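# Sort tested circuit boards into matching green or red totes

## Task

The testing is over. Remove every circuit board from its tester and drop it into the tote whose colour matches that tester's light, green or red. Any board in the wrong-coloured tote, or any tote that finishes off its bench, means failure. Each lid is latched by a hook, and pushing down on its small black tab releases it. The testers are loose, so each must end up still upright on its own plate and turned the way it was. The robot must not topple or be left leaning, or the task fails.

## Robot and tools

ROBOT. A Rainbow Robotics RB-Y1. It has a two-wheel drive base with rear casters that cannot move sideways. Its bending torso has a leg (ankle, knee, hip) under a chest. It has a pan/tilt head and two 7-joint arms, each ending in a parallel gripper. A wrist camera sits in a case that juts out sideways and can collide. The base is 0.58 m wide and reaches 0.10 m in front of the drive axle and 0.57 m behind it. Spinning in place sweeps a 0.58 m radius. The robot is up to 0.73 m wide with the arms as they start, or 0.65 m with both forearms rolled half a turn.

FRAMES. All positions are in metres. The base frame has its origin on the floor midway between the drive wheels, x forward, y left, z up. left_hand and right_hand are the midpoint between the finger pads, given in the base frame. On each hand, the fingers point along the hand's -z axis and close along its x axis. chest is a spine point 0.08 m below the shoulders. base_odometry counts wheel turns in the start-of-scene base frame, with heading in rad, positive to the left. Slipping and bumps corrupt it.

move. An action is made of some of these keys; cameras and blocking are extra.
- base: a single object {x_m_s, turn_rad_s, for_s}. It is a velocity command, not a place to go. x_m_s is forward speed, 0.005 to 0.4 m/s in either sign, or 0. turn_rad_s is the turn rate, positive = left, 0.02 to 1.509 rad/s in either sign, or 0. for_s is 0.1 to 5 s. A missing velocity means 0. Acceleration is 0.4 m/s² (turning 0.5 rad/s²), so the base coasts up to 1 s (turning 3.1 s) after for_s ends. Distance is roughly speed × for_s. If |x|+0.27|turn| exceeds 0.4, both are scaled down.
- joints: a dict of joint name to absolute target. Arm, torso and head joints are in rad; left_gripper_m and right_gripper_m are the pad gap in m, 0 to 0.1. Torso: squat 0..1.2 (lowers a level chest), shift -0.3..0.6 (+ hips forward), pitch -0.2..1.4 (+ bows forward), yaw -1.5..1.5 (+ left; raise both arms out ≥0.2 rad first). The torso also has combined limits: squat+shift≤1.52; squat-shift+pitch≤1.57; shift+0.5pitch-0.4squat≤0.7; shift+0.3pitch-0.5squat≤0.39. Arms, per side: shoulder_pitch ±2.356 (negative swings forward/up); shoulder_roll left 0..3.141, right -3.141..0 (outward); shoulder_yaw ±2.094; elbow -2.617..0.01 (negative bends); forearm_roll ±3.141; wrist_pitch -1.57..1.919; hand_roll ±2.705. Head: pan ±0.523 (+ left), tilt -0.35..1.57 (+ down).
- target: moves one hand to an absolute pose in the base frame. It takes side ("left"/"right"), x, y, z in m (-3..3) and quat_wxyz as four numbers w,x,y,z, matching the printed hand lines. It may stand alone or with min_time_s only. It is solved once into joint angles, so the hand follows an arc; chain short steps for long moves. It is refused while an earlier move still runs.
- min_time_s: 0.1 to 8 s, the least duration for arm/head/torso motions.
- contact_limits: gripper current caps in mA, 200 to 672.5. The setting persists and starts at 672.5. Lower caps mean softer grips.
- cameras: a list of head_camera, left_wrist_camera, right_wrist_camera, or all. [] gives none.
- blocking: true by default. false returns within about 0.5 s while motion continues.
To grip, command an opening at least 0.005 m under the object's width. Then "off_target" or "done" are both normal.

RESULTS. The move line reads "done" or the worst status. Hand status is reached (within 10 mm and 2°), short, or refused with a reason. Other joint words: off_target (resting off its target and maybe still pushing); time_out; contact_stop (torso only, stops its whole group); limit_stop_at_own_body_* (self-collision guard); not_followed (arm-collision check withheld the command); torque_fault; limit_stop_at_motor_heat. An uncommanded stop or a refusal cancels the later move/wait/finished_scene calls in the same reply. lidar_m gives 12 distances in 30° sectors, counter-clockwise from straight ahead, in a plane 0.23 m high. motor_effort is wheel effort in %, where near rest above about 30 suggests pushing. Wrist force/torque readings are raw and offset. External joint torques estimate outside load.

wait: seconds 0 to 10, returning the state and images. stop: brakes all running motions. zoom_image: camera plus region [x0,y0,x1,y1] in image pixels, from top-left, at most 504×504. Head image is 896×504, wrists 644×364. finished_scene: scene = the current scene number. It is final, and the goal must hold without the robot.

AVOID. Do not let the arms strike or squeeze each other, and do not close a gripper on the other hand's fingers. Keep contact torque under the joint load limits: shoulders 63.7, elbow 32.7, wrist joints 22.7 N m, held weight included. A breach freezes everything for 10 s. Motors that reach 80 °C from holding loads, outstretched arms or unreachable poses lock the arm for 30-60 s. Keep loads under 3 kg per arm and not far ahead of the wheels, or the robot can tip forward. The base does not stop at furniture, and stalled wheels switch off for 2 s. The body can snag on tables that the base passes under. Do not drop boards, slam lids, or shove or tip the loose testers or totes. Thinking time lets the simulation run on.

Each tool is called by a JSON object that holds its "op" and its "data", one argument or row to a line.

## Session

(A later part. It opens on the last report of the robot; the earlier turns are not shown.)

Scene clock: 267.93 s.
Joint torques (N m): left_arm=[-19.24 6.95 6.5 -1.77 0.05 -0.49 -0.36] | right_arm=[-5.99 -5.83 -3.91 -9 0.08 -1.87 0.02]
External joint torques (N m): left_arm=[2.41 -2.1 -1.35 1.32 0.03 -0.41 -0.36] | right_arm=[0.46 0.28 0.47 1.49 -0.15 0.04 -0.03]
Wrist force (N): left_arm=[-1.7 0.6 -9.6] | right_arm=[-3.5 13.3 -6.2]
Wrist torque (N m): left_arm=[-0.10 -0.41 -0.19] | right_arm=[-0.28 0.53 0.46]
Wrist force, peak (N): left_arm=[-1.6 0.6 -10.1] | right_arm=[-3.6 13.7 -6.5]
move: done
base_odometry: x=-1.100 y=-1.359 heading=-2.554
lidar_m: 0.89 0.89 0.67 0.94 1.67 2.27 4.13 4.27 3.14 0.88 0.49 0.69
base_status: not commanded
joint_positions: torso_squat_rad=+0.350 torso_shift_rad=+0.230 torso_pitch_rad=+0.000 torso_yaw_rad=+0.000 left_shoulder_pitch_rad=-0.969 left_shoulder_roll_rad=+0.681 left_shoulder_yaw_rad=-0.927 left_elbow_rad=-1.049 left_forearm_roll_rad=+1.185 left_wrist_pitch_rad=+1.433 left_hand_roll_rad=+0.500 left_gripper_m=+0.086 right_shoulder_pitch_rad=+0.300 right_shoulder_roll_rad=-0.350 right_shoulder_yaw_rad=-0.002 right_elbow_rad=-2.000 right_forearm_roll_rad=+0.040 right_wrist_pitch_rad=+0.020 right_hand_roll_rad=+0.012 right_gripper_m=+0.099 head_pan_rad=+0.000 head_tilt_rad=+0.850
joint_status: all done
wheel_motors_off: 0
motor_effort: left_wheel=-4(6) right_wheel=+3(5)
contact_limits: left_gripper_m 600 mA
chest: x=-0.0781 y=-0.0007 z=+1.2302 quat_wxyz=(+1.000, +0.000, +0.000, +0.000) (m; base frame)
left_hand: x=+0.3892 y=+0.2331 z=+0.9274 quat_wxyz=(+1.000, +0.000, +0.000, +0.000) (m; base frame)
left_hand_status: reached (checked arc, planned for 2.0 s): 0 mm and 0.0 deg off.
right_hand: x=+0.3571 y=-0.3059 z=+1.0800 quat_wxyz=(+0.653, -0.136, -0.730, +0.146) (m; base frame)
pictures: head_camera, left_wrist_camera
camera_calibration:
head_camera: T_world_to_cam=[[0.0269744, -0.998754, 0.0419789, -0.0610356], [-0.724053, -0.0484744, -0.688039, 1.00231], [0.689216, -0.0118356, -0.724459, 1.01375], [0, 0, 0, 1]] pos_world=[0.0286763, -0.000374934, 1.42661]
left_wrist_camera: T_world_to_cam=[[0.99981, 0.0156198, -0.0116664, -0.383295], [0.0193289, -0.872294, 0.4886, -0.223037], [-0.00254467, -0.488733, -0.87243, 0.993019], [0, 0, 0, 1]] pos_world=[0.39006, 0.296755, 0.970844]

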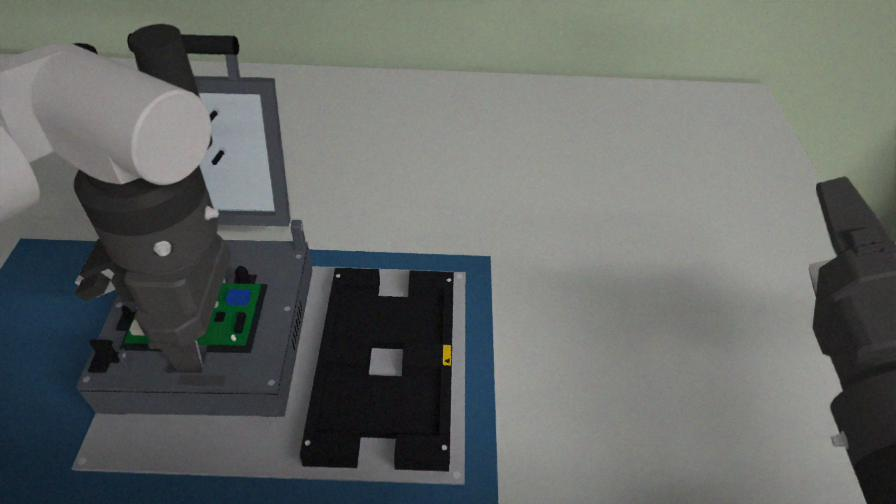

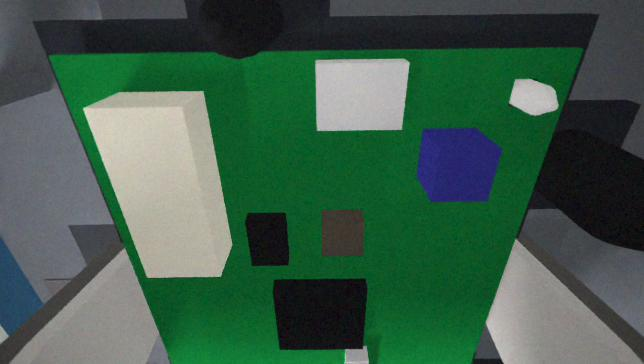

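Inserted. Close and lift.

{"op": "move", "data": {
  "joints": {"left_gripper_m":0.05},
  "cameras": []
}}

{"op": "move", "data": {
  "target": {"side":"left","x":0.389,"y":0.233,"z":0.95,"quat_wxyz":[1,0,0,0]},
  "min_time_s": 2,
  "cameras": ["head_camera","left_wrist_camera"]
}}

{"op": "move", "data": {
  "target": {"side":"left","x":0.37,"y":0.233,"z":1.04,"quat_wxyz":[1,0,0,0]},
  "min_time_s": 3,
  "cameras": ["head_camera","left_wrist_camera"]
}}

Scene clock: 278.10 s.
Joint torques (N m): left_arm=[-20.57 7.48 7.22 -1.74 -0.5 -1.25 -0.3] | right_arm=[-5.83 -6.1 -3.93 -8.98 -0.01 -1.85 0.08]
External joint torques (N m): left_arm=[1.08 -1.57 -0.63 1.35 -0.52 -1.17 -0.3] | right_arm=[0.62 0 0.45 1.51 -0.24 0.06 0.03]
Wrist force (N): left_arm=[-7.7 0.7 -7.1] | right_arm=[-3.6 13.3 -6.3]
Wrist torque (N m): left_arm=[-0.15 -0.38 0.00] | right_arm=[-0.27 0.51 0.48]
Wrist force, peak (N): left_arm=[-9.1 -0.1 -9.2] | right_arm=[-3.5 13.6 -6.6]
move: off_target
base_odometry: x=-1.100 y=-1.359 heading=-2.554
lidar_m: 0.89 0.89 0.67 0.94 1.67 2.27 4.13 4.26 3.14 0.87 0.50 0.68
base_status: not commanded
joint_positions: torso_squat_rad=+0.350 torso_shift_rad=+0.230 torso_pitch_rad=+0.000 torso_yaw_rad=+0.000 left_shoulder_pitch_rad=-0.968 left_shoulder_roll_rad=+0.681 left_shoulder_yaw_rad=-0.927 left_elbow_rad=-1.049 left_forearm_roll_rad=+1.185 left_wrist_pitch_rad=+1.433 left_hand_roll_rad=+0.500 left_gripper_m=+0.071 right_shoulder_pitch_rad=+0.300 right_shoulder_roll_rad=-0.350 right_shoulder_yaw_rad=-0.002 right_elbow_rad=-2.000 right_forearm_roll_rad=+0.040 right_wrist_pitch_rad=+0.020 right_hand_roll_rad=+0.012 right_gripper_m=+0.099 head_pan_rad=+0.000 head_tilt_rad=+0.850
joint_status: left_gripper_m off_target (ended at +0.071, target +0.050)
wheel_motors_off: 0
motor_effort: left_wheel=-3(5) right_wheel=+5(5)
contact_limits: left_gripper_m 600 mA
chest: x=-0.0782 y=-0.0007 z=+1.2302 quat_wxyz=(+1.000, +0.000, +0.000, +0.000) (m; base frame)
left_hand: x=+0.3889 y=+0.2331 z=+0.9272 quat_wxyz=(+1.000, +0.000, +0.000, +0.000) (m; base frame)
right_hand: x=+0.3570 y=-0.3059 z=+1.0800 quat_wxyz=(+0.653, -0.136, -0.730, +0.146) (m; base frame)
pictures: none
No camera images: "cameras" was empty.

Scene clock: 280.43 s.
Joint torques (N m): left_arm=[-21.54 10.03 9.57 -3.42 0.42 0.33 0.42] | right_arm=[-5.98 -6.03 -3.86 -8.95 0.11 -1.9 0.02]
External joint torques (N m): left_arm=[0.14 0.85 1.33 -0.4 0.4 0.41 0.42] | right_arm=[0.47 0.08 0.52 1.54 -0.12 0.01 -0.03]
Wrist force (N): left_arm=[-1.9 0.5 -9.8] | right_arm=[-3.1 13.3 -6.5]
Wrist torque (N m): left_arm=[-0.10 -0.43 -0.18] | right_arm=[-0.27 0.60 0.47]
Wrist force, peak (N): left_arm=[-5.0 -2.4 -14.2] | right_arm=[-3.2 13.8 -6.2]
move: done
base_odometry: x=-1.100 y=-1.359 heading=-2.554
lidar_m: 0.89 0.89 0.67 0.94 1.67 2.28 4.13 4.26 3.15 0.87 0.49 0.68
base_status: not commanded
joint_positions: torso_squat_rad=+0.350 torso_shift_rad=+0.230 torso_pitch_rad=+0.000 torso_yaw_rad=+0.000 left_shoulder_pitch_rad=-0.989 left_shoulder_roll_rad=+0.716 left_shoulder_yaw_rad=-0.913 left_elbow_rad=-1.108 left_forearm_roll_rad=+1.205 left_wrist_pitch_rad=+1.483 left_hand_roll_rad=+0.526 left_gripper_m=+0.071 right_shoulder_pitch_rad=+0.300 right_shoulder_roll_rad=-0.350 right_shoulder_yaw_rad=-0.002 right_elbow_rad=-2.000 right_forearm_roll_rad=+0.040 right_wrist_pitch_rad=+0.020 right_hand_roll_rad=+0.012 right_gripper_m=+0.099 head_pan_rad=+0.000 head_tilt_rad=+0.850
joint_status: all done
wheel_motors_off: 0
motor_effort: left_wheel=-5(5) right_wheel=+1(5)
contact_limits: left_gripper_m 600 mA
chest: x=-0.0782 y=-0.0007 z=+1.2302 quat_wxyz=(+1.000, +0.000, +0.000, +0.000) (m; base frame)
left_hand: x=+0.3889 y=+0.2329 z=+0.9498 quat_wxyz=(+1.000, +0.000, +0.000, +0.000) (m; base frame)
left_hand_status: reached (checked arc, planned for 2.0 s): 0 mm and 0.0 deg off.
right_hand: x=+0.3570 y=-0.3059 z=+1.0800 quat_wxyz=(+0.653, -0.136, -0.730, +0.146) (m; base frame)
pictures: head_camera, left_wrist_camera
camera_calibration:
head_camera: T_world_to_cam=[[0.0269735, -0.998754, 0.0419831, -0.0610387], [-0.724006, -0.0484774, -0.688088, 1.0023], [0.689266, -0.0118358, -0.724412, 1.01375], [0, 0, 0, 1]] pos_world=[0.0285763, -0.000374924, 1.42661]
left_wrist_camera: T_world_to_cam=[[0.999802, 0.0151746, -0.0128994, -0.381462], [0.0195422, -0.872411, 0.488381, -0.233981], [-0.00384256, -0.488537, -0.872535, 1.01301], [0, 0, 0, 1]] pos_world=[0.389852, 0.296555, 0.993242]

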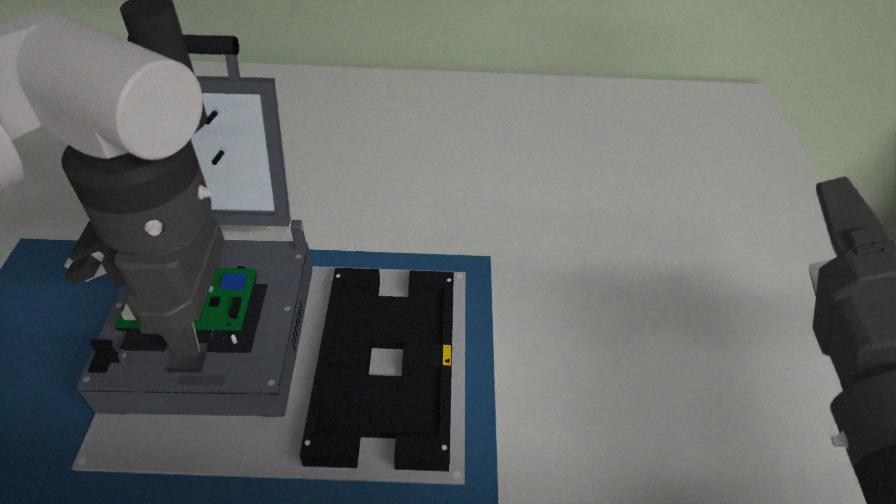

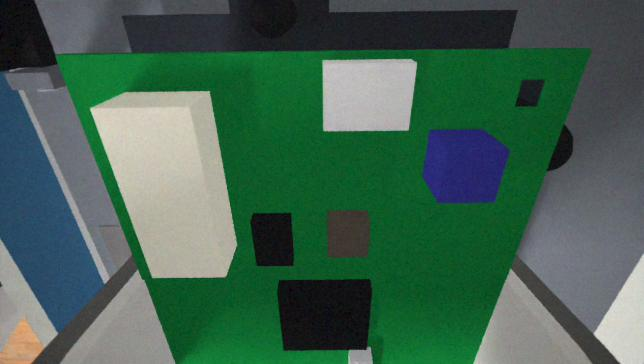

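Scene clock: 283.77 s.
Joint torques (N m): left_arm=[-21.03 10.11 10.61 -2.8 0.43 0.31 0.43] | right_arm=[-5.81 -6.07 -3.8 -9.06 0.2 -1.86 0.01]
External joint torques (N m): left_arm=[-0.13 0.72 1.08 -0.42 0.41 0.38 0.43] | right_arm=[0.64 0.03 0.58 1.43 -0.04 0.05 -0.04]
Wrist force (N): left_arm=[-2.0 0.4 -10.1] | right_arm=[-3.1 13.2 -6.2]
Wrist torque (N m): left_arm=[-0.09 -0.45 -0.22] | right_arm=[-0.28 0.59 0.47]
Wrist force, peak (N): left_arm=[-2.0 0.6 -10.4] | right_arm=[-3.7 13.7 -6.5]
move: done
base_odometry: x=-1.100 y=-1.359 heading=-2.554
lidar_m: 0.89 0.90 0.67 0.95 1.66 2.28 4.13 4.26 3.14 0.87 0.48 0.69
base_status: not commanded
joint_positions: torso_squat_rad=+0.350 torso_shift_rad=+0.230 torso_pitch_rad=+0.000 torso_yaw_rad=+0.000 left_shoulder_pitch_rad=-1.054 left_shoulder_roll_rad=+0.871 left_shoulder_yaw_rad=-0.838 left_elbow_rad=-1.378 left_forearm_roll_rad=+1.310 left_wrist_pitch_rad=+1.677 left_hand_roll_rad=+0.660 left_gripper_m=+0.071 right_shoulder_pitch_rad=+0.300 right_shoulder_roll_rad=-0.350 right_shoulder_yaw_rad=-0.002 right_elbow_rad=-2.000 right_forearm_roll_rad=+0.040 right_wrist_pitch_rad=+0.020 right_hand_roll_rad=+0.012 right_gripper_m=+0.099 head_pan_rad=+0.000 head_tilt_rad=+0.850
joint_status: all done
wheel_motors_off: 0
motor_effort: left_wheel=-3(5) right_wheel=+4(5)
contact_limits: left_gripper_m 600 mA
chest: x=-0.0782 y=-0.0007 z=+1.2302 quat_wxyz=(+1.000, +0.000, +0.000, +0.000) (m; base frame)
left_hand: x=+0.3699 y=+0.2330 z=+1.0398 quat_wxyz=(+1.000, +0.000, +0.000, +0.000) (m; base frame)
left_hand_status: reached (checked arc, planned for 3.0 s): 0 mm and 0.0 deg off.
right_hand: x=+0.3570 y=-0.3059 z=+1.0800 quat_wxyz=(+0.653, -0.136, -0.730, +0.146) (m; base frame)
pictures: head_camera, left_wrist_camera
camera_calibration:
head_camera: T_world_to_cam=[[0.0269735, -0.998754, 0.0419831, -0.0610387], [-0.724006, -0.0484774, -0.688088, 1.0023], [0.689266, -0.0118358, -0.724412, 1.01375], [0, 0, 0, 1]] pos_world=[0.0285763, -0.000374924, 1.42661]
left_wrist_camera: T_world_to_cam=[[0.999798, 0.015119, -0.0132097, -0.360949], [0.0196451, -0.872436, 0.488334, -0.277543], [-0.00414154, -0.488495, -0.872557, 1.09159], [0, 0, 0, 1]] pos_world=[0.37085, 0.296556, 1.08324]

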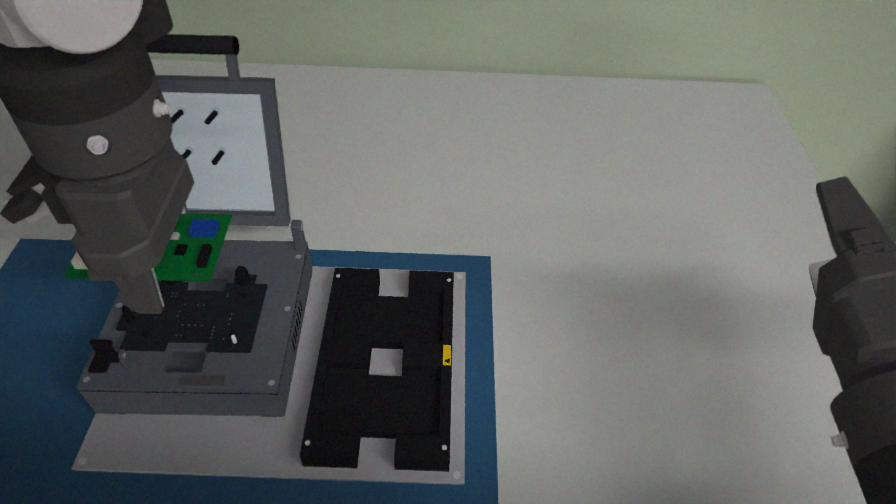

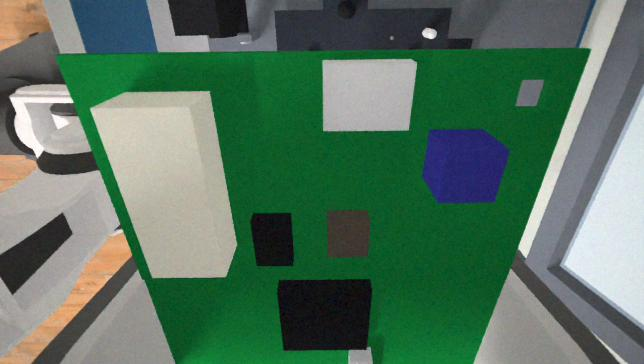

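{"op": "move", "data": {
  "target": {"side":"left","x":0.33,"y":0.2,"z":1.15,"quat_wxyz":[1,0,0,0]},
  "min_time_s": 2.5,
  "cameras": []
}}

{"op": "move", "data": {
  "base": {"x_m_s":-0.2,"for_s":3.25},
  "joints": {"torso_shift_rad":0.05},
  "cameras": ["left_wrist_camera"]
}}

{"op": "move", "data": {
  "base": {"turn_rad_s":0.6,"for_s":4.892},
  "cameras": []
}}

{"op": "move", "data": {
  "base": {"x_m_s":0.4,"for_s":5},
  "cameras": []
}}

{"op": "move", "data": {
  "base": {"x_m_s":0.3,"for_s":1.8},
  "joints": {"torso_shift_rad":0.15,"head_tilt_rad":0.6},
  "cameras": []
}}

{"op": "move", "data": {
  "base": {"turn_rad_s":0.2,"for_s":1.03},
  "cameras": ["head_camera","left_wrist_camera"]
}}

Scene clock: 309.07 s.
Joint torques (N m): left_arm=[-19.68 9.31 10.84 -1.68 0.38 0.24 0.49] | right_arm=[-5.86 -5.95 -3.81 -9.09 0.07 -1.81 0.16]
External joint torques (N m): left_arm=[0.1 0.94 1.16 -0.58 0.35 0.3 0.49] | right_arm=[0.59 0.16 0.57 1.4 -0.16 0.1 0.11]
Wrist force (N): left_arm=[-1.4 0.4 -9.8] | right_arm=[-3.5 13.5 -6.3]
Wrist torque (N m): left_arm=[-0.10 -0.39 -0.21] | right_arm=[-0.32 0.56 0.47]
Wrist force, peak (N): left_arm=[-2.0 0.3 -10.4] | right_arm=[-3.6 13.7 -6.4]
move: done
base_odometry: x=-1.100 y=-1.359 heading=-2.554
lidar_m: 0.88 0.90 0.67 0.95 1.66 2.28 4.13 4.26 3.15 0.87 0.49 0.68
base_status: not commanded
joint_positions: torso_squat_rad=+0.350 torso_shift_rad=+0.230 torso_pitch_rad=+0.000 torso_yaw_rad=+0.000 left_shoulder_pitch_rad=-1.205 left_shoulder_roll_rad=+0.939 left_shoulder_yaw_rad=-0.735 left_elbow_rad=-1.603 left_forearm_roll_rad=+1.489 left_wrist_pitch_rad=+1.915 left_hand_roll_rad=+0.895 left_gripper_m=+0.071 right_shoulder_pitch_rad=+0.300 right_shoulder_roll_rad=-0.350 right_shoulder_yaw_rad=-0.002 right_elbow_rad=-2.000 right_forearm_roll_rad=+0.040 right_wrist_pitch_rad=+0.020 right_hand_roll_rad=+0.012 right_gripper_m=+0.099 head_pan_rad=+0.000 head_tilt_rad=+0.850
joint_status: all done
wheel_motors_off: 0
motor_effort: left_wheel=-3(5) right_wheel=+3(5)
contact_limits: left_gripper_m 600 mA
chest: x=-0.0782 y=-0.0007 z=+1.2302 quat_wxyz=(+1.000, +0.000, +0.000, +0.000) (m; base frame)
left_hand: x=+0.3301 y=+0.2000 z=+1.1496 quat_wxyz=(+1.000, +0.000, +0.000, +0.000) (m; base frame)
left_hand_status: reached (checked arc, planned for 2.5 s): 0 mm and 0.1 deg off.
right_hand: x=+0.3570 y=-0.3059 z=+1.0800 quat_wxyz=(+0.653, -0.136, -0.730, +0.146) (m; base frame)
pictures: none
No camera images: "cameras" was empty.

Scene clock: 313.30 s.
Joint torques (N m): left_arm=[-18.88 8.58 10.48 -1.21 0.29 0.19 0.45] | right_arm=[-5.79 -5.86 -3.8 -9.06 0.11 -1.82 0.06]
External joint torques (N m): left_arm=[0.9 0.21 0.79 -0.11 0.27 0.25 0.45] | right_arm=[0.67 0.24 0.58 1.43 -0.13 0.09 0.01]
Wrist force (N): left_arm=[-1.8 0.4 -9.5] | right_arm=[-3.4 13.3 -6.0]
Wrist torque (N m): left_arm=[-0.11 -0.43 -0.22] | right_arm=[-0.30 0.55 0.48]
Wrist force, peak (N): left_arm=[-0.8 0.6 -10.3] | right_arm=[-3.6 13.8 -6.6]
move: done
base_odometry: x=-0.556 y=-0.997 heading=-2.555
lidar_m: 1.54 1.09 1.26 1.60 1.67 2.28 3.48 4.02 3.15 3.03 1.16 0.97
base_status: done (sent for 3.27 of 3.27 s)
joint_positions: torso_squat_rad=+0.350 torso_shift_rad=+0.050 torso_pitch_rad=+0.000 torso_yaw_rad=+0.000 left_shoulder_pitch_rad=-1.205 left_shoulder_roll_rad=+0.939 left_shoulder_yaw_rad=-0.735 left_elbow_rad=-1.603 left_forearm_roll_rad=+1.489 left_wrist_pitch_rad=+1.915 left_hand_roll_rad=+0.895 left_gripper_m=+0.071 right_shoulder_pitch_rad=+0.300 right_shoulder_roll_rad=-0.350 right_shoulder_yaw_rad=-0.002 right_elbow_rad=-2.000 right_forearm_roll_rad=+0.040 right_wrist_pitch_rad=+0.020 right_hand_roll_rad=+0.012 right_gripper_m=+0.099 head_pan_rad=+0.000 head_tilt_rad=+0.850
joint_status: all done
wheel_motors_off: 0
motor_effort: left_wheel=-3(26) right_wheel=+6(23)
contact_limits: left_gripper_m 600 mA
chest: x=-0.1952 y=-0.0007 z=+1.2467 quat_wxyz=(+1.000, +0.000, +0.000, +0.000) (m; base frame)
left_hand: x=+0.2131 y=+0.2000 z=+1.1662 quat_wxyz=(+1.000, +0.000, +0.000, +0.000) (m; base frame)
right_hand: x=+0.2400 y=-0.3059 z=+1.0965 quat_wxyz=(+0.653, -0.136, -0.730, +0.146) (m; base frame)
pictures: left_wrist_camera
camera_calibration:
left_wrist_camera: T_world_to_cam=[[0.999809, 0.0147311, -0.012879, -0.202316], [0.0191442, -0.872553, 0.488145, -0.364573], [-0.0040467, -0.488298, -0.872668, 1.18531], [0, 0, 0, 1]] pos_world=[0.214053, 0.263657, 1.20974]

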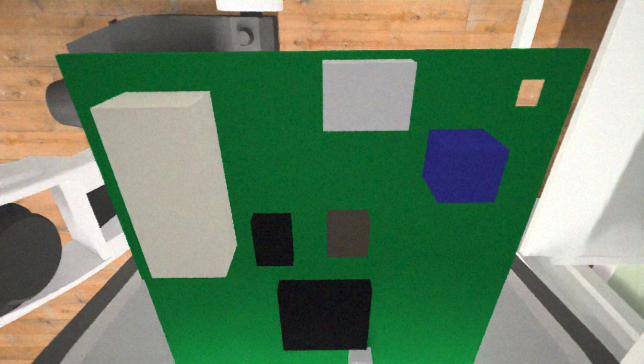

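Scene clock: 319.70 s.
Joint torques (N m): left_arm=[-18.96 8.62 10.23 -1.35 0.29 0.21 0.44] | right_arm=[-5.66 -5.74 -3.86 -8.98 0.09 -1.86 0.02]
External joint torques (N m): left_arm=[0.83 0.25 0.54 -0.26 0.26 0.27 0.44] | right_arm=[0.8 0.36 0.52 1.51 -0.15 0.05 -0.03]
Wrist force (N): left_arm=[-1.7 0.4 -9.8] | right_arm=[-3.5 13.6 -6.1]
Wrist torque (N m): left_arm=[-0.11 -0.41 -0.22] | right_arm=[-0.32 0.55 0.47]
Wrist force, peak (N): left_arm=[-2.0 0.1 -10.2] | right_arm=[-3.2 13.8 -6.4]
move: done
base_odometry: x=-0.556 y=-0.997 heading=+0.385
lidar_m: 3.48 3.48 3.38 3.00 1.57 0.98 1.04 1.20 1.13 1.61 1.61 1.93
base_status: done (sent for 4.9 of 4.9 s)
joint_positions: torso_squat_rad=+0.350 torso_shift_rad=+0.050 torso_pitch_rad=+0.000 torso_yaw_rad=+0.000 left_shoulder_pitch_rad=-1.205 left_shoulder_roll_rad=+0.939 left_shoulder_yaw_rad=-0.735 left_elbow_rad=-1.603 left_forearm_roll_rad=+1.489 left_wrist_pitch_rad=+1.915 left_hand_roll_rad=+0.895 left_gripper_m=+0.071 right_shoulder_pitch_rad=+0.300 right_shoulder_roll_rad=-0.350 right_shoulder_yaw_rad=-0.002 right_elbow_rad=-2.000 right_forearm_roll_rad=+0.040 right_wrist_pitch_rad=+0.020 right_hand_roll_rad=+0.012 right_gripper_m=+0.099 head_pan_rad=+0.000 head_tilt_rad=+0.850
joint_status: not commanded
wheel_motors_off: 0
motor_effort: left_wheel=+0(26) right_wheel=+5(26)
contact_limits: left_gripper_m 600 mA
chest: x=-0.1952 y=-0.0007 z=+1.2467 quat_wxyz=(+1.000, +0.000, +0.000, +0.000) (m; base frame)
left_hand: x=+0.2131 y=+0.2000 z=+1.1662 quat_wxyz=(+1.000, +0.000, +0.000, +0.000) (m; base frame)
right_hand: x=+0.2400 y=-0.3059 z=+1.0965 quat_wxyz=(+0.653, -0.136, -0.730, +0.146) (m; base frame)
pictures: none
No camera images: "cameras" was empty.

Scene clock: 326.27 s.
Joint torques (N m): left_arm=[-18.94 8.78 10.34 -1.18 0.32 0.23 0.39] | right_arm=[-6.08 -6.3 -4.01 -8.96 0.02 -1.89 0.03]
External joint torques (N m): left_arm=[0.84 0.41 0.65 -0.08 0.29 0.29 0.39] | right_arm=[0.37 -0.19 0.37 1.53 -0.22 0.02 -0.02]
Wrist force (N): left_arm=[-1.6 0.4 -9.6] | right_arm=[-3.4 13.3 -6.0]
Wrist torque (N m): left_arm=[-0.11 -0.40 -0.20] | right_arm=[-0.29 0.55 0.48]
Wrist force, peak (N): left_arm=[-1.7 0.5 -10.2] | right_arm=[-3.8 13.6 -6.6]
move: done
base_odometry: x=+1.298 y=-0.246 heading=+0.385
lidar_m: 1.74 1.55 1.96 3.25 3.43 3.15 2.96 2.23 1.36 1.19 1.19 1.42
base_status: done (sent for 5 of 5 s)
joint_positions: torso_squat_rad=+0.350 torso_shift_rad=+0.050 torso_pitch_rad=+0.000 torso_yaw_rad=+0.000 left_shoulder_pitch_rad=-1.205 left_shoulder_roll_rad=+0.939 left_shoulder_yaw_rad=-0.735 left_elbow_rad=-1.603 left_forearm_roll_rad=+1.489 left_wrist_pitch_rad=+1.915 left_hand_roll_rad=+0.895 left_gripper_m=+0.071 right_shoulder_pitch_rad=+0.300 right_shoulder_roll_rad=-0.350 right_shoulder_yaw_rad=-0.002 right_elbow_rad=-2.000 right_forearm_roll_rad=+0.040 right_wrist_pitch_rad=+0.020 right_hand_roll_rad=+0.012 right_gripper_m=+0.099 head_pan_rad=+0.000 head_tilt_rad=+0.850
joint_status: not commanded
wheel_motors_off: 0
motor_effort: left_wheel=+1(30) right_wheel=-3(30)
contact_limits: left_gripper_m 600 mA
chest: x=-0.1951 y=-0.0007 z=+1.2467 quat_wxyz=(+1.000, +0.000, +0.000, +0.000) (m; base frame)
left_hand: x=+0.2131 y=+0.2000 z=+1.1662 quat_wxyz=(+1.000, +0.000, +0.000, +0.000) (m; base frame)
right_hand: x=+0.2400 y=-0.3059 z=+1.0965 quat_wxyz=(+0.653, -0.136, -0.730, +0.146) (m; base frame)
pictures: none
No camera images: "cameras" was empty.

Scene clock: 329.30 s.
Joint torques (N m): left_arm=[-19.01 8.75 10.56 -1.12 0.27 0.14 0.41] | right_arm=[-6.03 -5.7 -3.81 -9.01 0.24 -1.8 0.05]
External joint torques (N m): left_arm=[0.77 0.38 0.87 -0.03 0.24 0.2 0.41] | right_arm=[0.42 0.41 0.57 1.48 0 0.11 0]
Wrist force (N): left_arm=[-1.6 0.4 -9.9] | right_arm=[-3.5 13.6 -6.4]
Wrist torque (N m): left_arm=[-0.13 -0.40 -0.21] | right_arm=[-0.30 0.52 0.48]
Wrist force, peak (N): left_arm=[-1.1 0.4 -10.2] | right_arm=[-3.7 13.6 -6.9]
move: done
base_odometry: x=+1.798 y=-0.043 heading=+0.385
lidar_m: 1.57 1.06 1.19 2.71 3.52 3.75 3.41 2.04 1.24 1.08 1.07 1.17
base_status: done (sent for 1.8 of 1.8 s)
joint_positions: torso_squat_rad=+0.350 torso_shift_rad=+0.150 torso_pitch_rad=+0.000 torso_yaw_rad=+0.000 left_shoulder_pitch_rad=-1.205 left_shoulder_roll_rad=+0.939 left_shoulder_yaw_rad=-0.735 left_elbow_rad=-1.603 left_forearm_roll_rad=+1.489 left_wrist_pitch_rad=+1.915 left_hand_roll_rad=+0.895 left_gripper_m=+0.071 right_shoulder_pitch_rad=+0.300 right_shoulder_roll_rad=-0.350 right_shoulder_yaw_rad=-0.002 right_elbow_rad=-2.000 right_forearm_roll_rad=+0.040 right_wrist_pitch_rad=+0.020 right_hand_roll_rad=+0.012 right_gripper_m=+0.099 head_pan_rad=+0.000 head_tilt_rad=+0.600
joint_status: all done
wheel_motors_off: 0
motor_effort: left_wheel=+0(29) right_wheel=-3(22)
contact_limits: left_gripper_m 600 mA
chest: x=-0.1297 y=-0.0007 z=+1.2401 quat_wxyz=(+1.000, +0.000, +0.000, +0.000) (m; base frame)
left_hand: x=+0.2786 y=+0.2000 z=+1.1597 quat_wxyz=(+1.000, +0.000, +0.000, +0.000) (m; base frame)
right_hand: x=+0.3054 y=-0.3059 z=+1.0899 quat_wxyz=(+0.653, -0.136, -0.730, +0.146) (m; base frame)
pictures: none
No camera images: "cameras" was empty.

Scene clock: 331.03 s.
Joint torques (N m): left_arm=[-18.91 8.68 10.22 -1.1 0.22 0.14 0.41] | right_arm=[-5.85 -5.74 -3.9 -8.89 0.2 -1.85 0.07]
External joint torques (N m): left_arm=[0.87 0.31 0.53 0 0.19 0.2 0.41] | right_arm=[0.6 0.37 0.48 1.6 -0.04 0.06 0.02]
Wrist force (N): left_arm=[-1.5 0.5 -9.9] | right_arm=[-3.3 13.5 -6.5]
Wrist torque (N m): left_arm=[-0.14 -0.40 -0.22] | right_arm=[-0.30 0.55 0.47]
Wrist force, peak (N): left_arm=[-1.4 0.6 -10.2] | right_arm=[-3.2 13.9 -6.5]
move: done
base_odometry: x=+1.798 y=-0.043 heading=+0.592
lidar_m: 1.61 1.07 1.39 3.51 3.67 3.50 3.38 1.57 1.14 1.10 1.11 1.16
base_status: done (sent for 1.03 of 1.03 s)
joint_positions: torso_squat_rad=+0.350 torso_shift_rad=+0.150 torso_pitch_rad=+0.000 torso_yaw_rad=+0.000 left_shoulder_pitch_rad=-1.205 left_shoulder_roll_rad=+0.939 left_shoulder_yaw_rad=-0.735 left_elbow_rad=-1.603 left_forearm_roll_rad=+1.489 left_wrist_pitch_rad=+1.915 left_hand_roll_rad=+0.895 left_gripper_m=+0.071 right_shoulder_pitch_rad=+0.300 right_shoulder_roll_rad=-0.350 right_shoulder_yaw_rad=-0.002 right_elbow_rad=-2.000 right_forearm_roll_rad=+0.040 right_wrist_pitch_rad=+0.020 right_hand_roll_rad=+0.012 right_gripper_m=+0.099 head_pan_rad=+0.000 head_tilt_rad=+0.600
joint_status: not commanded
wheel_motors_off: 0
motor_effort: left_wheel=-4(27) right_wheel=+0(22)
contact_limits: left_gripper_m 600 mA
chest: x=-0.1297 y=-0.0007 z=+1.2401 quat_wxyz=(+1.000, +0.000, +0.000, +0.000) (m; base frame)
left_hand: x=+0.2785 y=+0.2000 z=+1.1597 quat_wxyz=(+1.000, +0.000, +0.000, +0.000) (m; base frame)
right_hand: x=+0.3054 y=-0.3059 z=+1.0899 quat_wxyz=(+0.653, -0.136, -0.730, +0.146) (m; base frame)
pictures: head_camera, left_wrist_camera
camera_calibration:
head_camera: T_world_to_cam=[[0.0154794, -0.998761, 0.0472875, -0.0689202], [-0.531406, -0.0482786, -0.84574, 1.21963], [0.846976, -0.0120373, -0.531495, 0.795595], [0, 0, 0, 1]] pos_world=[-0.0246644, -0.000375981, 1.4576]
left_wrist_camera: T_world_to_cam=[[0.999808, 0.0146832, -0.0129668, -0.267769], [0.0191452, -0.872554, 0.488143, -0.362604], [-0.00414669, -0.488298, -0.872667, 1.17985], [0, 0, 0, 1]] pos_world=[0.279552, 0.263656, 1.20314]

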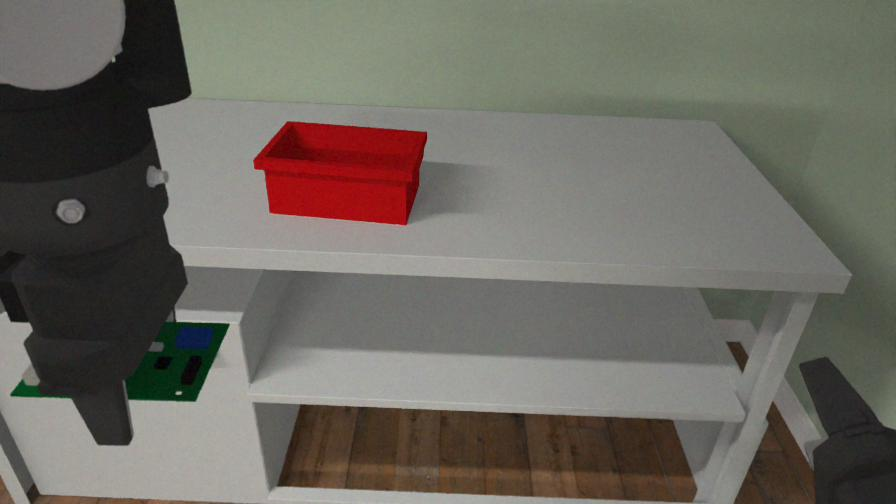

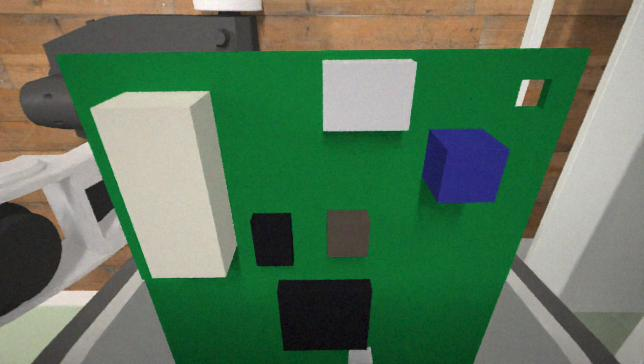

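{"op": "move", "data": {
  "base": {"x_m_s":0.2,"for_s":3.0},
  "joints": {"torso_shift_rad":0.23,"head_tilt_rad":0.8},
  "cameras": ["head_camera"]
}}

{"op": "move", "data": {
  "target": {"side":"left","x":0.33,"y":0.26,"z":1.15,"quat_wxyz":[1,0,0,0]},
  "min_time_s": 2,
  "cameras": ["head_camera","left_wrist_camera"]
}}

Scene clock: 343.77 s.
Joint torques (N m): left_arm=[-18.77 8.54 10.47 -0.9 0.24 0.15 0.41] | right_arm=[-5.97 -5.66 -3.9 -9.03 0.06 -1.88 0.08]
External joint torques (N m): left_arm=[1.02 0.17 0.78 0.2 0.21 0.21 0.41] | right_arm=[0.48 0.44 0.48 1.46 -0.18 0.03 0.03]
Wrist force (N): left_arm=[-1.3 0.6 -10.1] | right_arm=[-3.7 13.6 -6.3]
Wrist torque (N m): left_arm=[-0.13 -0.36 -0.22] | right_arm=[-0.32 0.52 0.46]
Wrist force, peak (N): left_arm=[-1.3 0.7 -10.3] | right_arm=[-3.8 13.5 -7.0]
move: done
base_odometry: x=+2.296 y=+0.292 heading=+0.592
lidar_m: 1.03 0.58 0.56 1.43 3.67 4.13 3.98 1.55 1.14 1.09 0.75 0.99
base_status: done (sent for 3 of 3 s)
joint_positions: torso_squat_rad=+0.350 torso_shift_rad=+0.230 torso_pitch_rad=+0.000 torso_yaw_rad=+0.000 left_shoulder_pitch_rad=-1.205 left_shoulder_roll_rad=+0.939 left_shoulder_yaw_rad=-0.735 left_elbow_rad=-1.603 left_forearm_roll_rad=+1.489 left_wrist_pitch_rad=+1.915 left_hand_roll_rad=+0.895 left_gripper_m=+0.071 right_shoulder_pitch_rad=+0.300 right_shoulder_roll_rad=-0.350 right_shoulder_yaw_rad=-0.002 right_elbow_rad=-2.000 right_forearm_roll_rad=+0.040 right_wrist_pitch_rad=+0.020 right_hand_roll_rad=+0.012 right_gripper_m=+0.099 head_pan_rad=+0.000 head_tilt_rad=+0.800
joint_status: all done
wheel_motors_off: 0
motor_effort: left_wheel=+0(30) right_wheel=-3(33)
contact_limits: left_gripper_m 600 mA
chest: x=-0.0781 y=-0.0007 z=+1.2302 quat_wxyz=(+1.000, +0.000, +0.000, +0.000) (m; base frame)
left_hand: x=+0.3302 y=+0.2000 z=+1.1497 quat_wxyz=(+1.000, +0.000, +0.000, +0.000) (m; base frame)
right_hand: x=+0.3571 y=-0.3059 z=+1.0799 quat_wxyz=(+0.653, -0.136, -0.730, +0.146) (m; base frame)
pictures: head_camera
camera_calibration:
head_camera: T_world_to_cam=[[0.0247716, -0.998753, 0.0433449, -0.0631103], [-0.688765, -0.0484763, -0.723362, 1.05488], [0.724561, -0.0119357, -0.689107, 0.965165], [0, 0, 0, 1]] pos_world=[0.0288063, -0.000375093, 1.4309]

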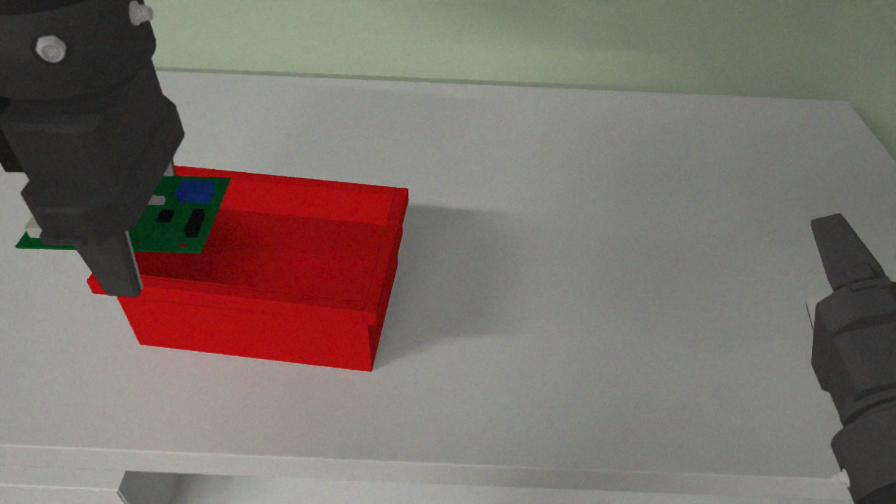

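Scene clock: 346.10 s.
Joint torques (N m): left_arm=[-16.77 10.17 11.17 0.33 0.46 -0.5 -0.21] | right_arm=[-5.92 -5.74 -4.15 -9.04 0.17 -2.01 0.15]
External joint torques (N m): left_arm=[2.19 0.71 1.34 1.14 0.44 -0.43 -0.21] | right_arm=[0.52 0.36 0.23 1.45 -0.07 -0.1 0.09]
Wrist force (N): left_arm=[-1.4 0.7 -9.9] | right_arm=[-3.4 13.5 -6.3]
Wrist torque (N m): left_arm=[-0.12 -0.39 -0.19] | right_arm=[-0.28 0.55 0.49]
Wrist force, peak (N): left_arm=[-1.7 0.6 -10.3] | right_arm=[-3.8 13.6 -6.7]
move: done
base_odometry: x=+2.296 y=+0.292 heading=+0.592
lidar_m: 1.03 0.58 0.57 1.42 3.67 4.13 3.98 1.55 1.13 1.09 0.75 1.00
base_status: not commanded
joint_positions: torso_squat_rad=+0.350 torso_shift_rad=+0.230 torso_pitch_rad=+0.000 torso_yaw_rad=+0.000 left_shoulder_pitch_rad=-1.144 left_shoulder_roll_rad=+1.088 left_shoulder_yaw_rad=-0.720 left_elbow_rad=-1.597 left_forearm_roll_rad=+1.519 left_wrist_pitch_rad=+1.880 left_hand_roll_rad=+0.748 left_gripper_m=+0.071 right_shoulder_pitch_rad=+0.300 right_shoulder_roll_rad=-0.350 right_shoulder_yaw_rad=-0.002 right_elbow_rad=-2.000 right_forearm_roll_rad=+0.040 right_wrist_pitch_rad=+0.020 right_hand_roll_rad=+0.012 right_gripper_m=+0.099 head_pan_rad=+0.000 head_tilt_rad=+0.800
joint_status: all done
wheel_motors_off: 0
motor_effort: left_wheel=+1(2) right_wheel=-2(4)
contact_limits: left_gripper_m 600 mA
chest: x=-0.0781 y=-0.0007 z=+1.2302 quat_wxyz=(+1.000, +0.000, +0.000, +0.000) (m; base frame)
left_hand: x=+0.3300 y=+0.2598 z=+1.1500 quat_wxyz=(+1.000, +0.000, +0.000, +0.000) (m; base frame)
left_hand_status: reached (checked arc, planned for 2.0 s): 0 mm and 0.0 deg off.
right_hand: x=+0.3570 y=-0.3059 z=+1.0799 quat_wxyz=(+0.653, -0.136, -0.730, +0.146) (m; base frame)
pictures: head_camera, left_wrist_camera
camera_calibration:
head_camera: T_world_to_cam=[[0.0247716, -0.998753, 0.0433449, -0.0631079], [-0.688765, -0.0484763, -0.723362, 1.05481], [0.724561, -0.0119357, -0.689107, 0.965238], [0, 0, 0, 1]] pos_world=[0.0287063, -0.000375093, 1.4309]
left_wrist_camera: T_world_to_cam=[[0.999812, 0.0151635, -0.012088, -0.321273], [0.019135, -0.872587, 0.488083, -0.306635], [-0.00314674, -0.488223, -0.872713, 1.20058], [0, 0, 0, 1]] pos_world=[0.330858, 0.323458, 1.19354]

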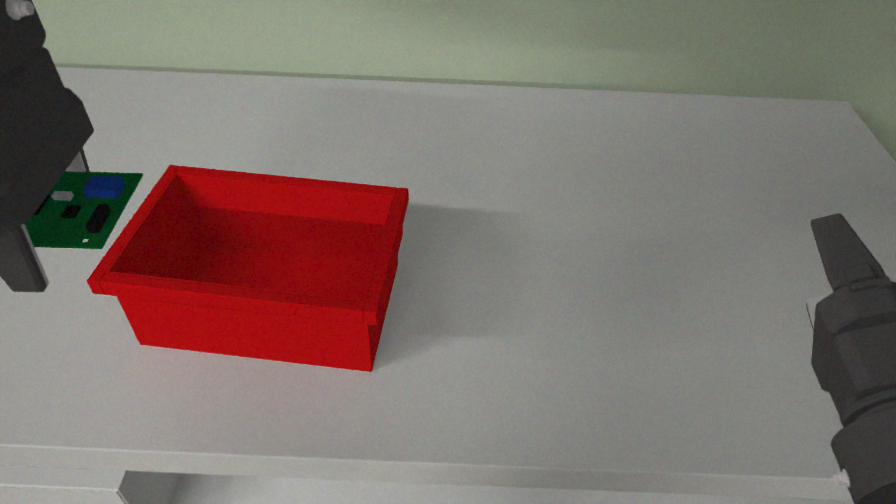

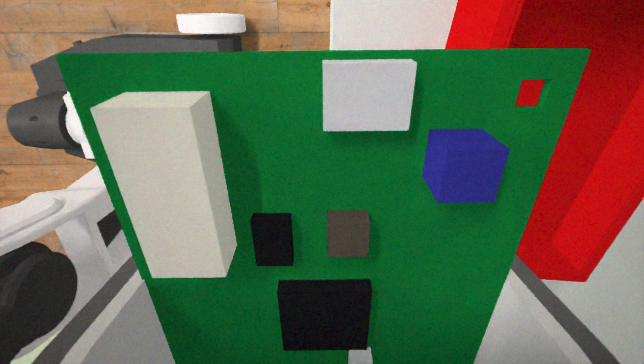

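{"op": "move", "data": {
  "target": {"side":"left","x":0.44,"y":0.18,"z":1.15,"quat_wxyz":[0.9987,0,0,-0.05]},
  "min_time_s": 2,
  "cameras": ["head_camera","left_wrist_camera"]
}}

Scene clock: 360.43 s.
Joint torques (N m): left_arm=[-23.59 7.7 4.58 -1.38 0.06 -0.32 -0.04] | right_arm=[-6.15 -6.02 -3.86 -8.89 0.23 -1.87 0]
External joint torques (N m): left_arm=[1.07 -1.31 -1.06 1.16 0.05 -0.22 -0.04] | right_arm=[0.3 0.09 0.52 1.6 -0.01 0.04 -0.05]
Wrist force (N): left_arm=[-1.6 0.2 -10.4] | right_arm=[-3.4 13.3 -6.2]
Wrist torque (N m): left_arm=[-0.08 -0.41 -0.22] | right_arm=[-0.26 0.57 0.44]
Wrist force, peak (N): left_arm=[-1.5 0.7 -10.4] | right_arm=[-3.6 13.7 -6.5]
move: done
base_odometry: x=+2.296 y=+0.292 heading=+0.592
lidar_m: 1.03 0.58 0.57 1.43 3.67 4.13 3.98 1.56 1.14 1.09 0.75 1.00
base_status: not commanded
joint_positions: torso_squat_rad=+0.350 torso_shift_rad=+0.230 torso_pitch_rad=+0.000 torso_yaw_rad=+0.000 left_shoulder_pitch_rad=-1.516 left_shoulder_roll_rad=+0.574 left_shoulder_yaw_rad=-0.864 left_elbow_rad=-0.671 left_forearm_roll_rad=+1.304 left_wrist_pitch_rad=+1.804 left_hand_roll_rad=+0.314 left_gripper_m=+0.071 right_shoulder_pitch_rad=+0.300 right_shoulder_roll_rad=-0.350 right_shoulder_yaw_rad=-0.002 right_elbow_rad=-2.000 right_forearm_roll_rad=+0.040 right_wrist_pitch_rad=+0.020 right_hand_roll_rad=+0.012 right_gripper_m=+0.099 head_pan_rad=+0.000 head_tilt_rad=+0.800
joint_status: all done
wheel_motors_off: 0
motor_effort: left_wheel=+1(2) right_wheel=-2(4)
contact_limits: left_gripper_m 600 mA
chest: x=-0.0781 y=-0.0007 z=+1.2302 quat_wxyz=(+1.000, +0.000, +0.000, +0.000) (m; base frame)
left_hand: x=+0.4396 y=+0.1800 z=+1.1501 quat_wxyz=(+0.999, +0.000, -0.002, -0.050) (m; base frame)
left_hand_status: reached (checked arc, planned for 2.0 s): 0 mm and 0.3 deg off.
right_hand: x=+0.3570 y=-0.3059 z=+1.0799 quat_wxyz=(+0.653, -0.136, -0.730, +0.146) (m; base frame)
pictures: head_camera, left_wrist_camera
camera_calibration:
head_camera: T_world_to_cam=[[0.0247023, -0.998758, 0.0432732, -0.0630036], [-0.688769, -0.0483766, -0.723365, 1.05482], [0.72456, -0.0119364, -0.689108, 0.965238], [0, 0, 0, 1]] pos_world=[0.0287064, -0.000375457, 1.4309]
left_wrist_camera: T_world_to_cam=[[0.996433, -0.0840372, -0.00767015, -0.415404], [-0.0695836, -0.869662, 0.488719, -0.340677], [-0.047741, -0.486442, -0.872408, 1.18092], [0, 0, 0, 1]] pos_world=[0.446595, 0.243265, 1.19355]

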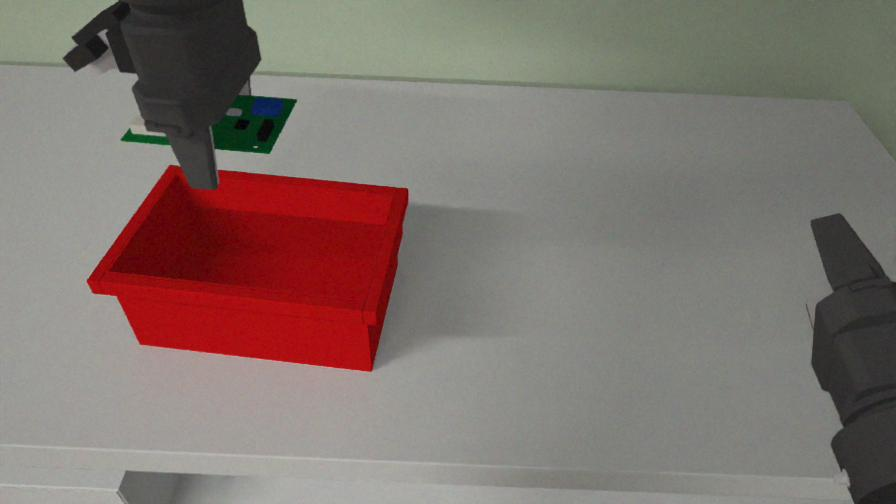

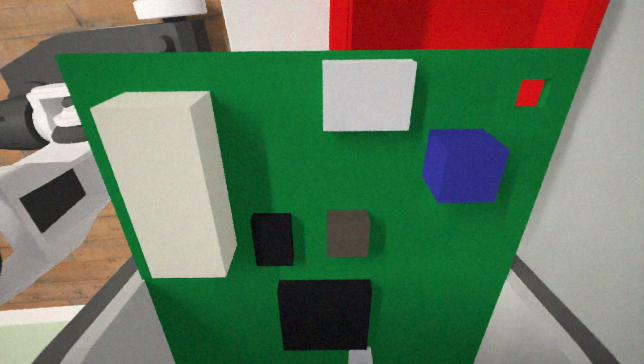

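{"op": "move", "data": {
  "base": {"x_m_s":0.1,"for_s":0.6},
  "cameras": []
}}

{"op": "move", "data": {
  "target": {"side":"left","x":0.461,"y":0.18,"z":1.06,"quat_wxyz":[0.9987,0,0,-0.05]},
  "min_time_s": 2,
  "cameras": ["head_camera","left_wrist_camera"]
}}

{"op": "move", "data": {
  "target": {"side":"left","x":0.461,"y":0.18,"z":0.995,"quat_wxyz":[0.9987,0,0,-0.05]},
  "min_time_s": 2,
  "cameras": ["head_camera","left_wrist_camera"]
}}

Scene clock: 374.53 s.
Joint torques (N m): left_arm=[-23.41 7.73 4.51 -1.53 0.13 -0.3 -0.06] | right_arm=[-5.82 -5.7 -3.99 -9.09 0.13 -1.78 0.07]
External joint torques (N m): left_arm=[1.24 -1.28 -1.13 1.01 0.12 -0.2 -0.06] | right_arm=[0.63 0.4 0.38 1.4 -0.11 0.13 0.02]
Wrist force (N): left_arm=[-1.7 0.8 -10.3] | right_arm=[-3.5 13.3 -6.4]
Wrist torque (N m): left_arm=[-0.14 -0.42 -0.22] | right_arm=[-0.28 0.53 0.45]
Wrist force, peak (N): left_arm=[-1.8 0.5 -10.5] | right_arm=[-3.7 13.8 -6.3]
move: done
base_odometry: x=+2.346 y=+0.326 heading=+0.592
lidar_m: 0.97 0.58 0.53 1.40 3.67 4.20 4.04 1.56 1.14 1.09 0.72 1.00
base_status: done (sent for 0.6 of 0.6 s)
joint_positions: torso_squat_rad=+0.350 torso_shift_rad=+0.230 torso_pitch_rad=+0.000 torso_yaw_rad=+0.000 left_shoulder_pitch_rad=-1.516 left_shoulder_roll_rad=+0.574 left_shoulder_yaw_rad=-0.864 left_elbow_rad=-0.671 left_forearm_roll_rad=+1.304 left_wrist_pitch_rad=+1.804 left_hand_roll_rad=+0.314 left_gripper_m=+0.071 right_shoulder_pitch_rad=+0.300 right_shoulder_roll_rad=-0.350 right_shoulder_yaw_rad=-0.002 right_elbow_rad=-2.000 right_forearm_roll_rad=+0.040 right_wrist_pitch_rad=+0.020 right_hand_roll_rad=+0.012 right_gripper_m=+0.099 head_pan_rad=+0.000 head_tilt_rad=+0.800
joint_status: not commanded
wheel_motors_off: 0
motor_effort: left_wheel=-2(22) right_wheel=-4(20)
contact_limits: left_gripper_m 600 mA
chest: x=-0.0780 y=-0.0007 z=+1.2302 quat_wxyz=(+1.000, +0.000, +0.000, +0.000) (m; base frame)
left_hand: x=+0.4396 y=+0.1800 z=+1.1501 quat_wxyz=(+0.999, +0.000, -0.002, -0.050) (m; base frame)
right_hand: x=+0.3571 y=-0.3059 z=+1.0799 quat_wxyz=(+0.653, -0.136, -0.730, +0.146) (m; base frame)
pictures: none
No camera images: "cameras" was empty.

Scene clock: 376.87 s.
Joint torques (N m): left_arm=[-23.21 7.56 1.34 -1.63 0.15 -0.48 -0.18] | right_arm=[-6.23 -5.88 -3.98 -8.98 0.07 -1.86 0.07]
External joint torques (N m): left_arm=[2.12 -1.55 -1.19 1.16 0.14 -0.34 -0.18] | right_arm=[0.22 0.22 0.4 1.52 -0.17 0.05 0.02]
Wrist force (N): left_arm=[-2.1 0.6 -9.9] | right_arm=[-3.4 13.1 -6.3]
Wrist torque (N m): left_arm=[-0.10 -0.43 -0.20] | right_arm=[-0.24 0.54 0.46]
Wrist force, peak (N): left_arm=[-1.9 0.4 -10.7] | right_arm=[-3.8 13.7 -6.5]
move: done
base_odometry: x=+2.346 y=+0.326 heading=+0.592
lidar_m: 0.97 0.58 0.52 1.41 3.66 4.19 4.04 1.55 1.14 1.09 0.73 1.00
base_status: not commanded
joint_positions: torso_squat_rad=+0.350 torso_shift_rad=+0.230 torso_pitch_rad=+0.000 torso_yaw_rad=+0.000 left_shoulder_pitch_rad=-1.482 left_shoulder_roll_rad=+0.370 left_shoulder_yaw_rad=-0.905 left_elbow_rad=-0.267 left_forearm_roll_rad=+1.247 left_wrist_pitch_rad=+1.557 left_hand_roll_rad=+0.104 left_gripper_m=+0.071 right_shoulder_pitch_rad=+0.300 right_shoulder_roll_rad=-0.350 right_shoulder_yaw_rad=-0.002 right_elbow_rad=-2.000 right_forearm_roll_rad=+0.040 right_wrist_pitch_rad=+0.020 right_hand_roll_rad=+0.012 right_gripper_m=+0.099 head_pan_rad=+0.000 head_tilt_rad=+0.800
joint_status: all done
wheel_motors_off: 0
motor_effort: left_wheel=-1(4) right_wheel=-3(5)
contact_limits: left_gripper_m 600 mA
chest: x=-0.0781 y=-0.0007 z=+1.2302 quat_wxyz=(+1.000, +0.000, +0.000, +0.000) (m; base frame)
left_hand: x=+0.4606 y=+0.1800 z=+1.0603 quat_wxyz=(+0.999, +0.000, -0.011, -0.050) (m; base frame)
left_hand_status: reached (checked arc, as near as the solve gets, planned for 2.0 s): 1 mm and 1.2 deg off.
right_hand: x=+0.3571 y=-0.3059 z=+1.0799 quat_wxyz=(+0.653, -0.136, -0.730, +0.146) (m; base frame)
pictures: head_camera, left_wrist_camera
camera_calibration:
head_camera: T_world_to_cam=[[0.0247027, -0.998758, 0.0432736, -0.0630067], [-0.688769, -0.0483772, -0.723365, 1.05488], [0.72456, -0.0119364, -0.689108, 0.965166], [0, 0, 0, 1]] pos_world=[0.0288064, -0.000375455, 1.4309]
left_wrist_camera: T_world_to_cam=[[0.996395, -0.0843753, 0.00885158, -0.454468], [-0.0779329, -0.869066, 0.488519, -0.291339], [-0.0335264, -0.487448, -0.872508, 1.09734], [0, 0, 0, 1]] pos_world=[0.466914, 0.243356, 1.10378]

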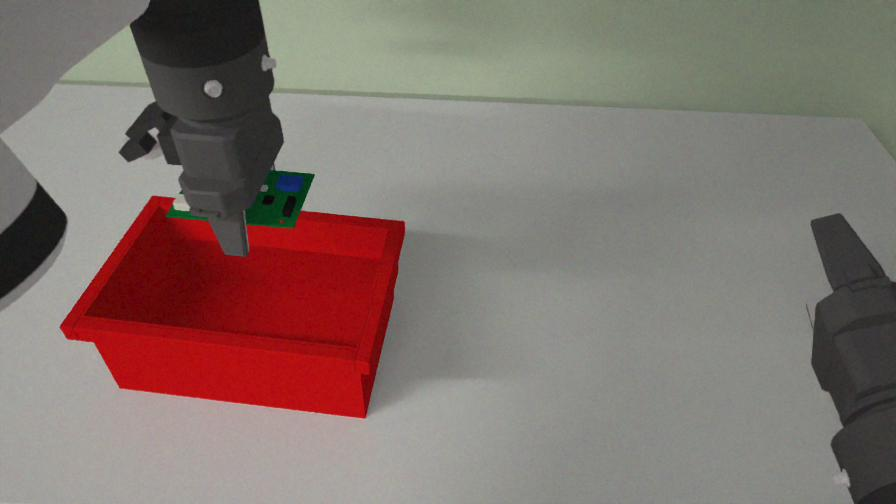

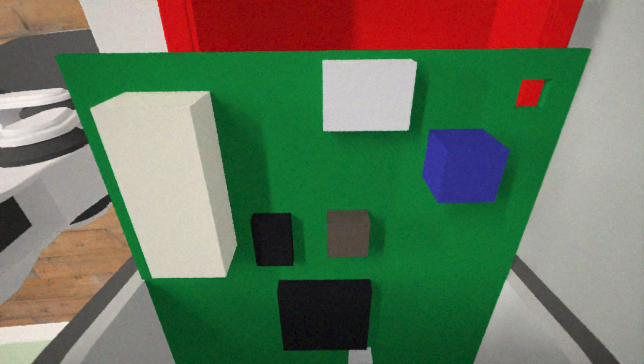

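Scene clock: 379.20 s.
Joint torques (N m): left_arm=[-22.55 6.78 1 -1.63 0.07 -0.5 0.5] | right_arm=[-5.85 -5.76 -3.98 -9.13 0.13 -1.89 0.04]
External joint torques (N m): left_arm=[2.51 -1.95 -1.5 1.14 0.07 -0.3 0.5] | right_arm=[0.59 0.35 0.4 1.36 -0.11 0.02 -0.01]
Wrist force (N): left_arm=[-2.1 0.7 -9.8] | right_arm=[-3.3 13.5 -6.4]
Wrist torque (N m): left_arm=[-0.13 -0.44 -0.19] | right_arm=[-0.29 0.57 0.44]
Wrist force, peak (N): left_arm=[-2.0 0.9 -10.3] | right_arm=[-3.6 13.6 -6.3]
move: short
base_odometry: x=+2.346 y=+0.326 heading=+0.592
lidar_m: 0.97 0.58 0.52 1.41 3.67 4.19 4.04 1.55 1.14 1.09 0.73 1.00
base_status: not commanded
joint_positions: torso_squat_rad=+0.350 torso_shift_rad=+0.230 torso_pitch_rad=+0.000 torso_yaw_rad=+0.000 left_shoulder_pitch_rad=-1.367 left_shoulder_roll_rad=+0.330 left_shoulder_yaw_rad=-0.920 left_elbow_rad=-0.267 left_forearm_roll_rad=+1.227 left_wrist_pitch_rad=+1.408 left_hand_roll_rad=+0.106 left_gripper_m=+0.071 right_shoulder_pitch_rad=+0.300 right_shoulder_roll_rad=-0.350 right_shoulder_yaw_rad=-0.002 right_elbow_rad=-2.000 right_forearm_roll_rad=+0.040 right_wrist_pitch_rad=+0.020 right_hand_roll_rad=+0.012 right_gripper_m=+0.099 head_pan_rad=+0.000 head_tilt_rad=+0.800
joint_status: all done
wheel_motors_off: 0
motor_effort: left_wheel=-2(3) right_wheel=-2(5)
contact_limits: left_gripper_m 600 mA
chest: x=-0.0781 y=-0.0007 z=+1.2302 quat_wxyz=(+1.000, +0.000, +0.000, +0.000) (m; base frame)
left_hand: x=+0.4605 y=+0.1801 z=+0.9954 quat_wxyz=(+0.998, -0.001, -0.024, -0.050) (m; base frame)
left_hand_status: short (checked arc, as near as the solve gets, planned for 2.0 s): 1 mm and 2.8 deg off. The place is met; only the turn is off.
right_hand: x=+0.3571 y=-0.3059 z=+1.0799 quat_wxyz=(+0.653, -0.136, -0.730, +0.146) (m; base frame)
pictures: head_camera, left_wrist_camera
camera_calibration:
head_camera: T_world_to_cam=[[0.0247027, -0.998758, 0.0432736, -0.0630067], [-0.688769, -0.0483772, -0.723365, 1.05488], [0.72456, -0.0119364, -0.689108, 0.965166], [0, 0, 0, 1]] pos_world=[0.0288064, -0.000375455, 1.4309]
left_wrist_camera: T_world_to_cam=[[0.995759, -0.0844635, 0.0364557, -0.481051], [-0.091497, -0.868103, 0.487878, -0.252932], [-0.00956057, -0.489145, -0.87215, 1.02964], [0, 0, 0, 1]] pos_world=[0.465713, 0.243442, 1.03894]

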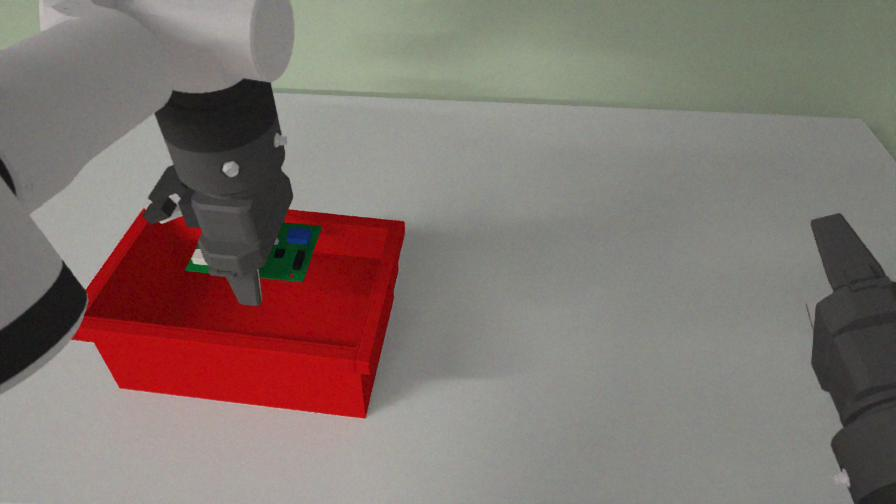

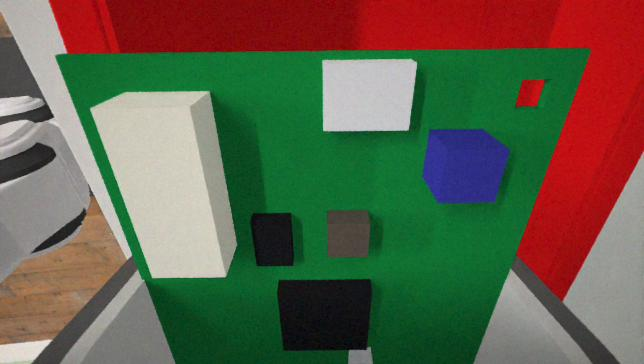

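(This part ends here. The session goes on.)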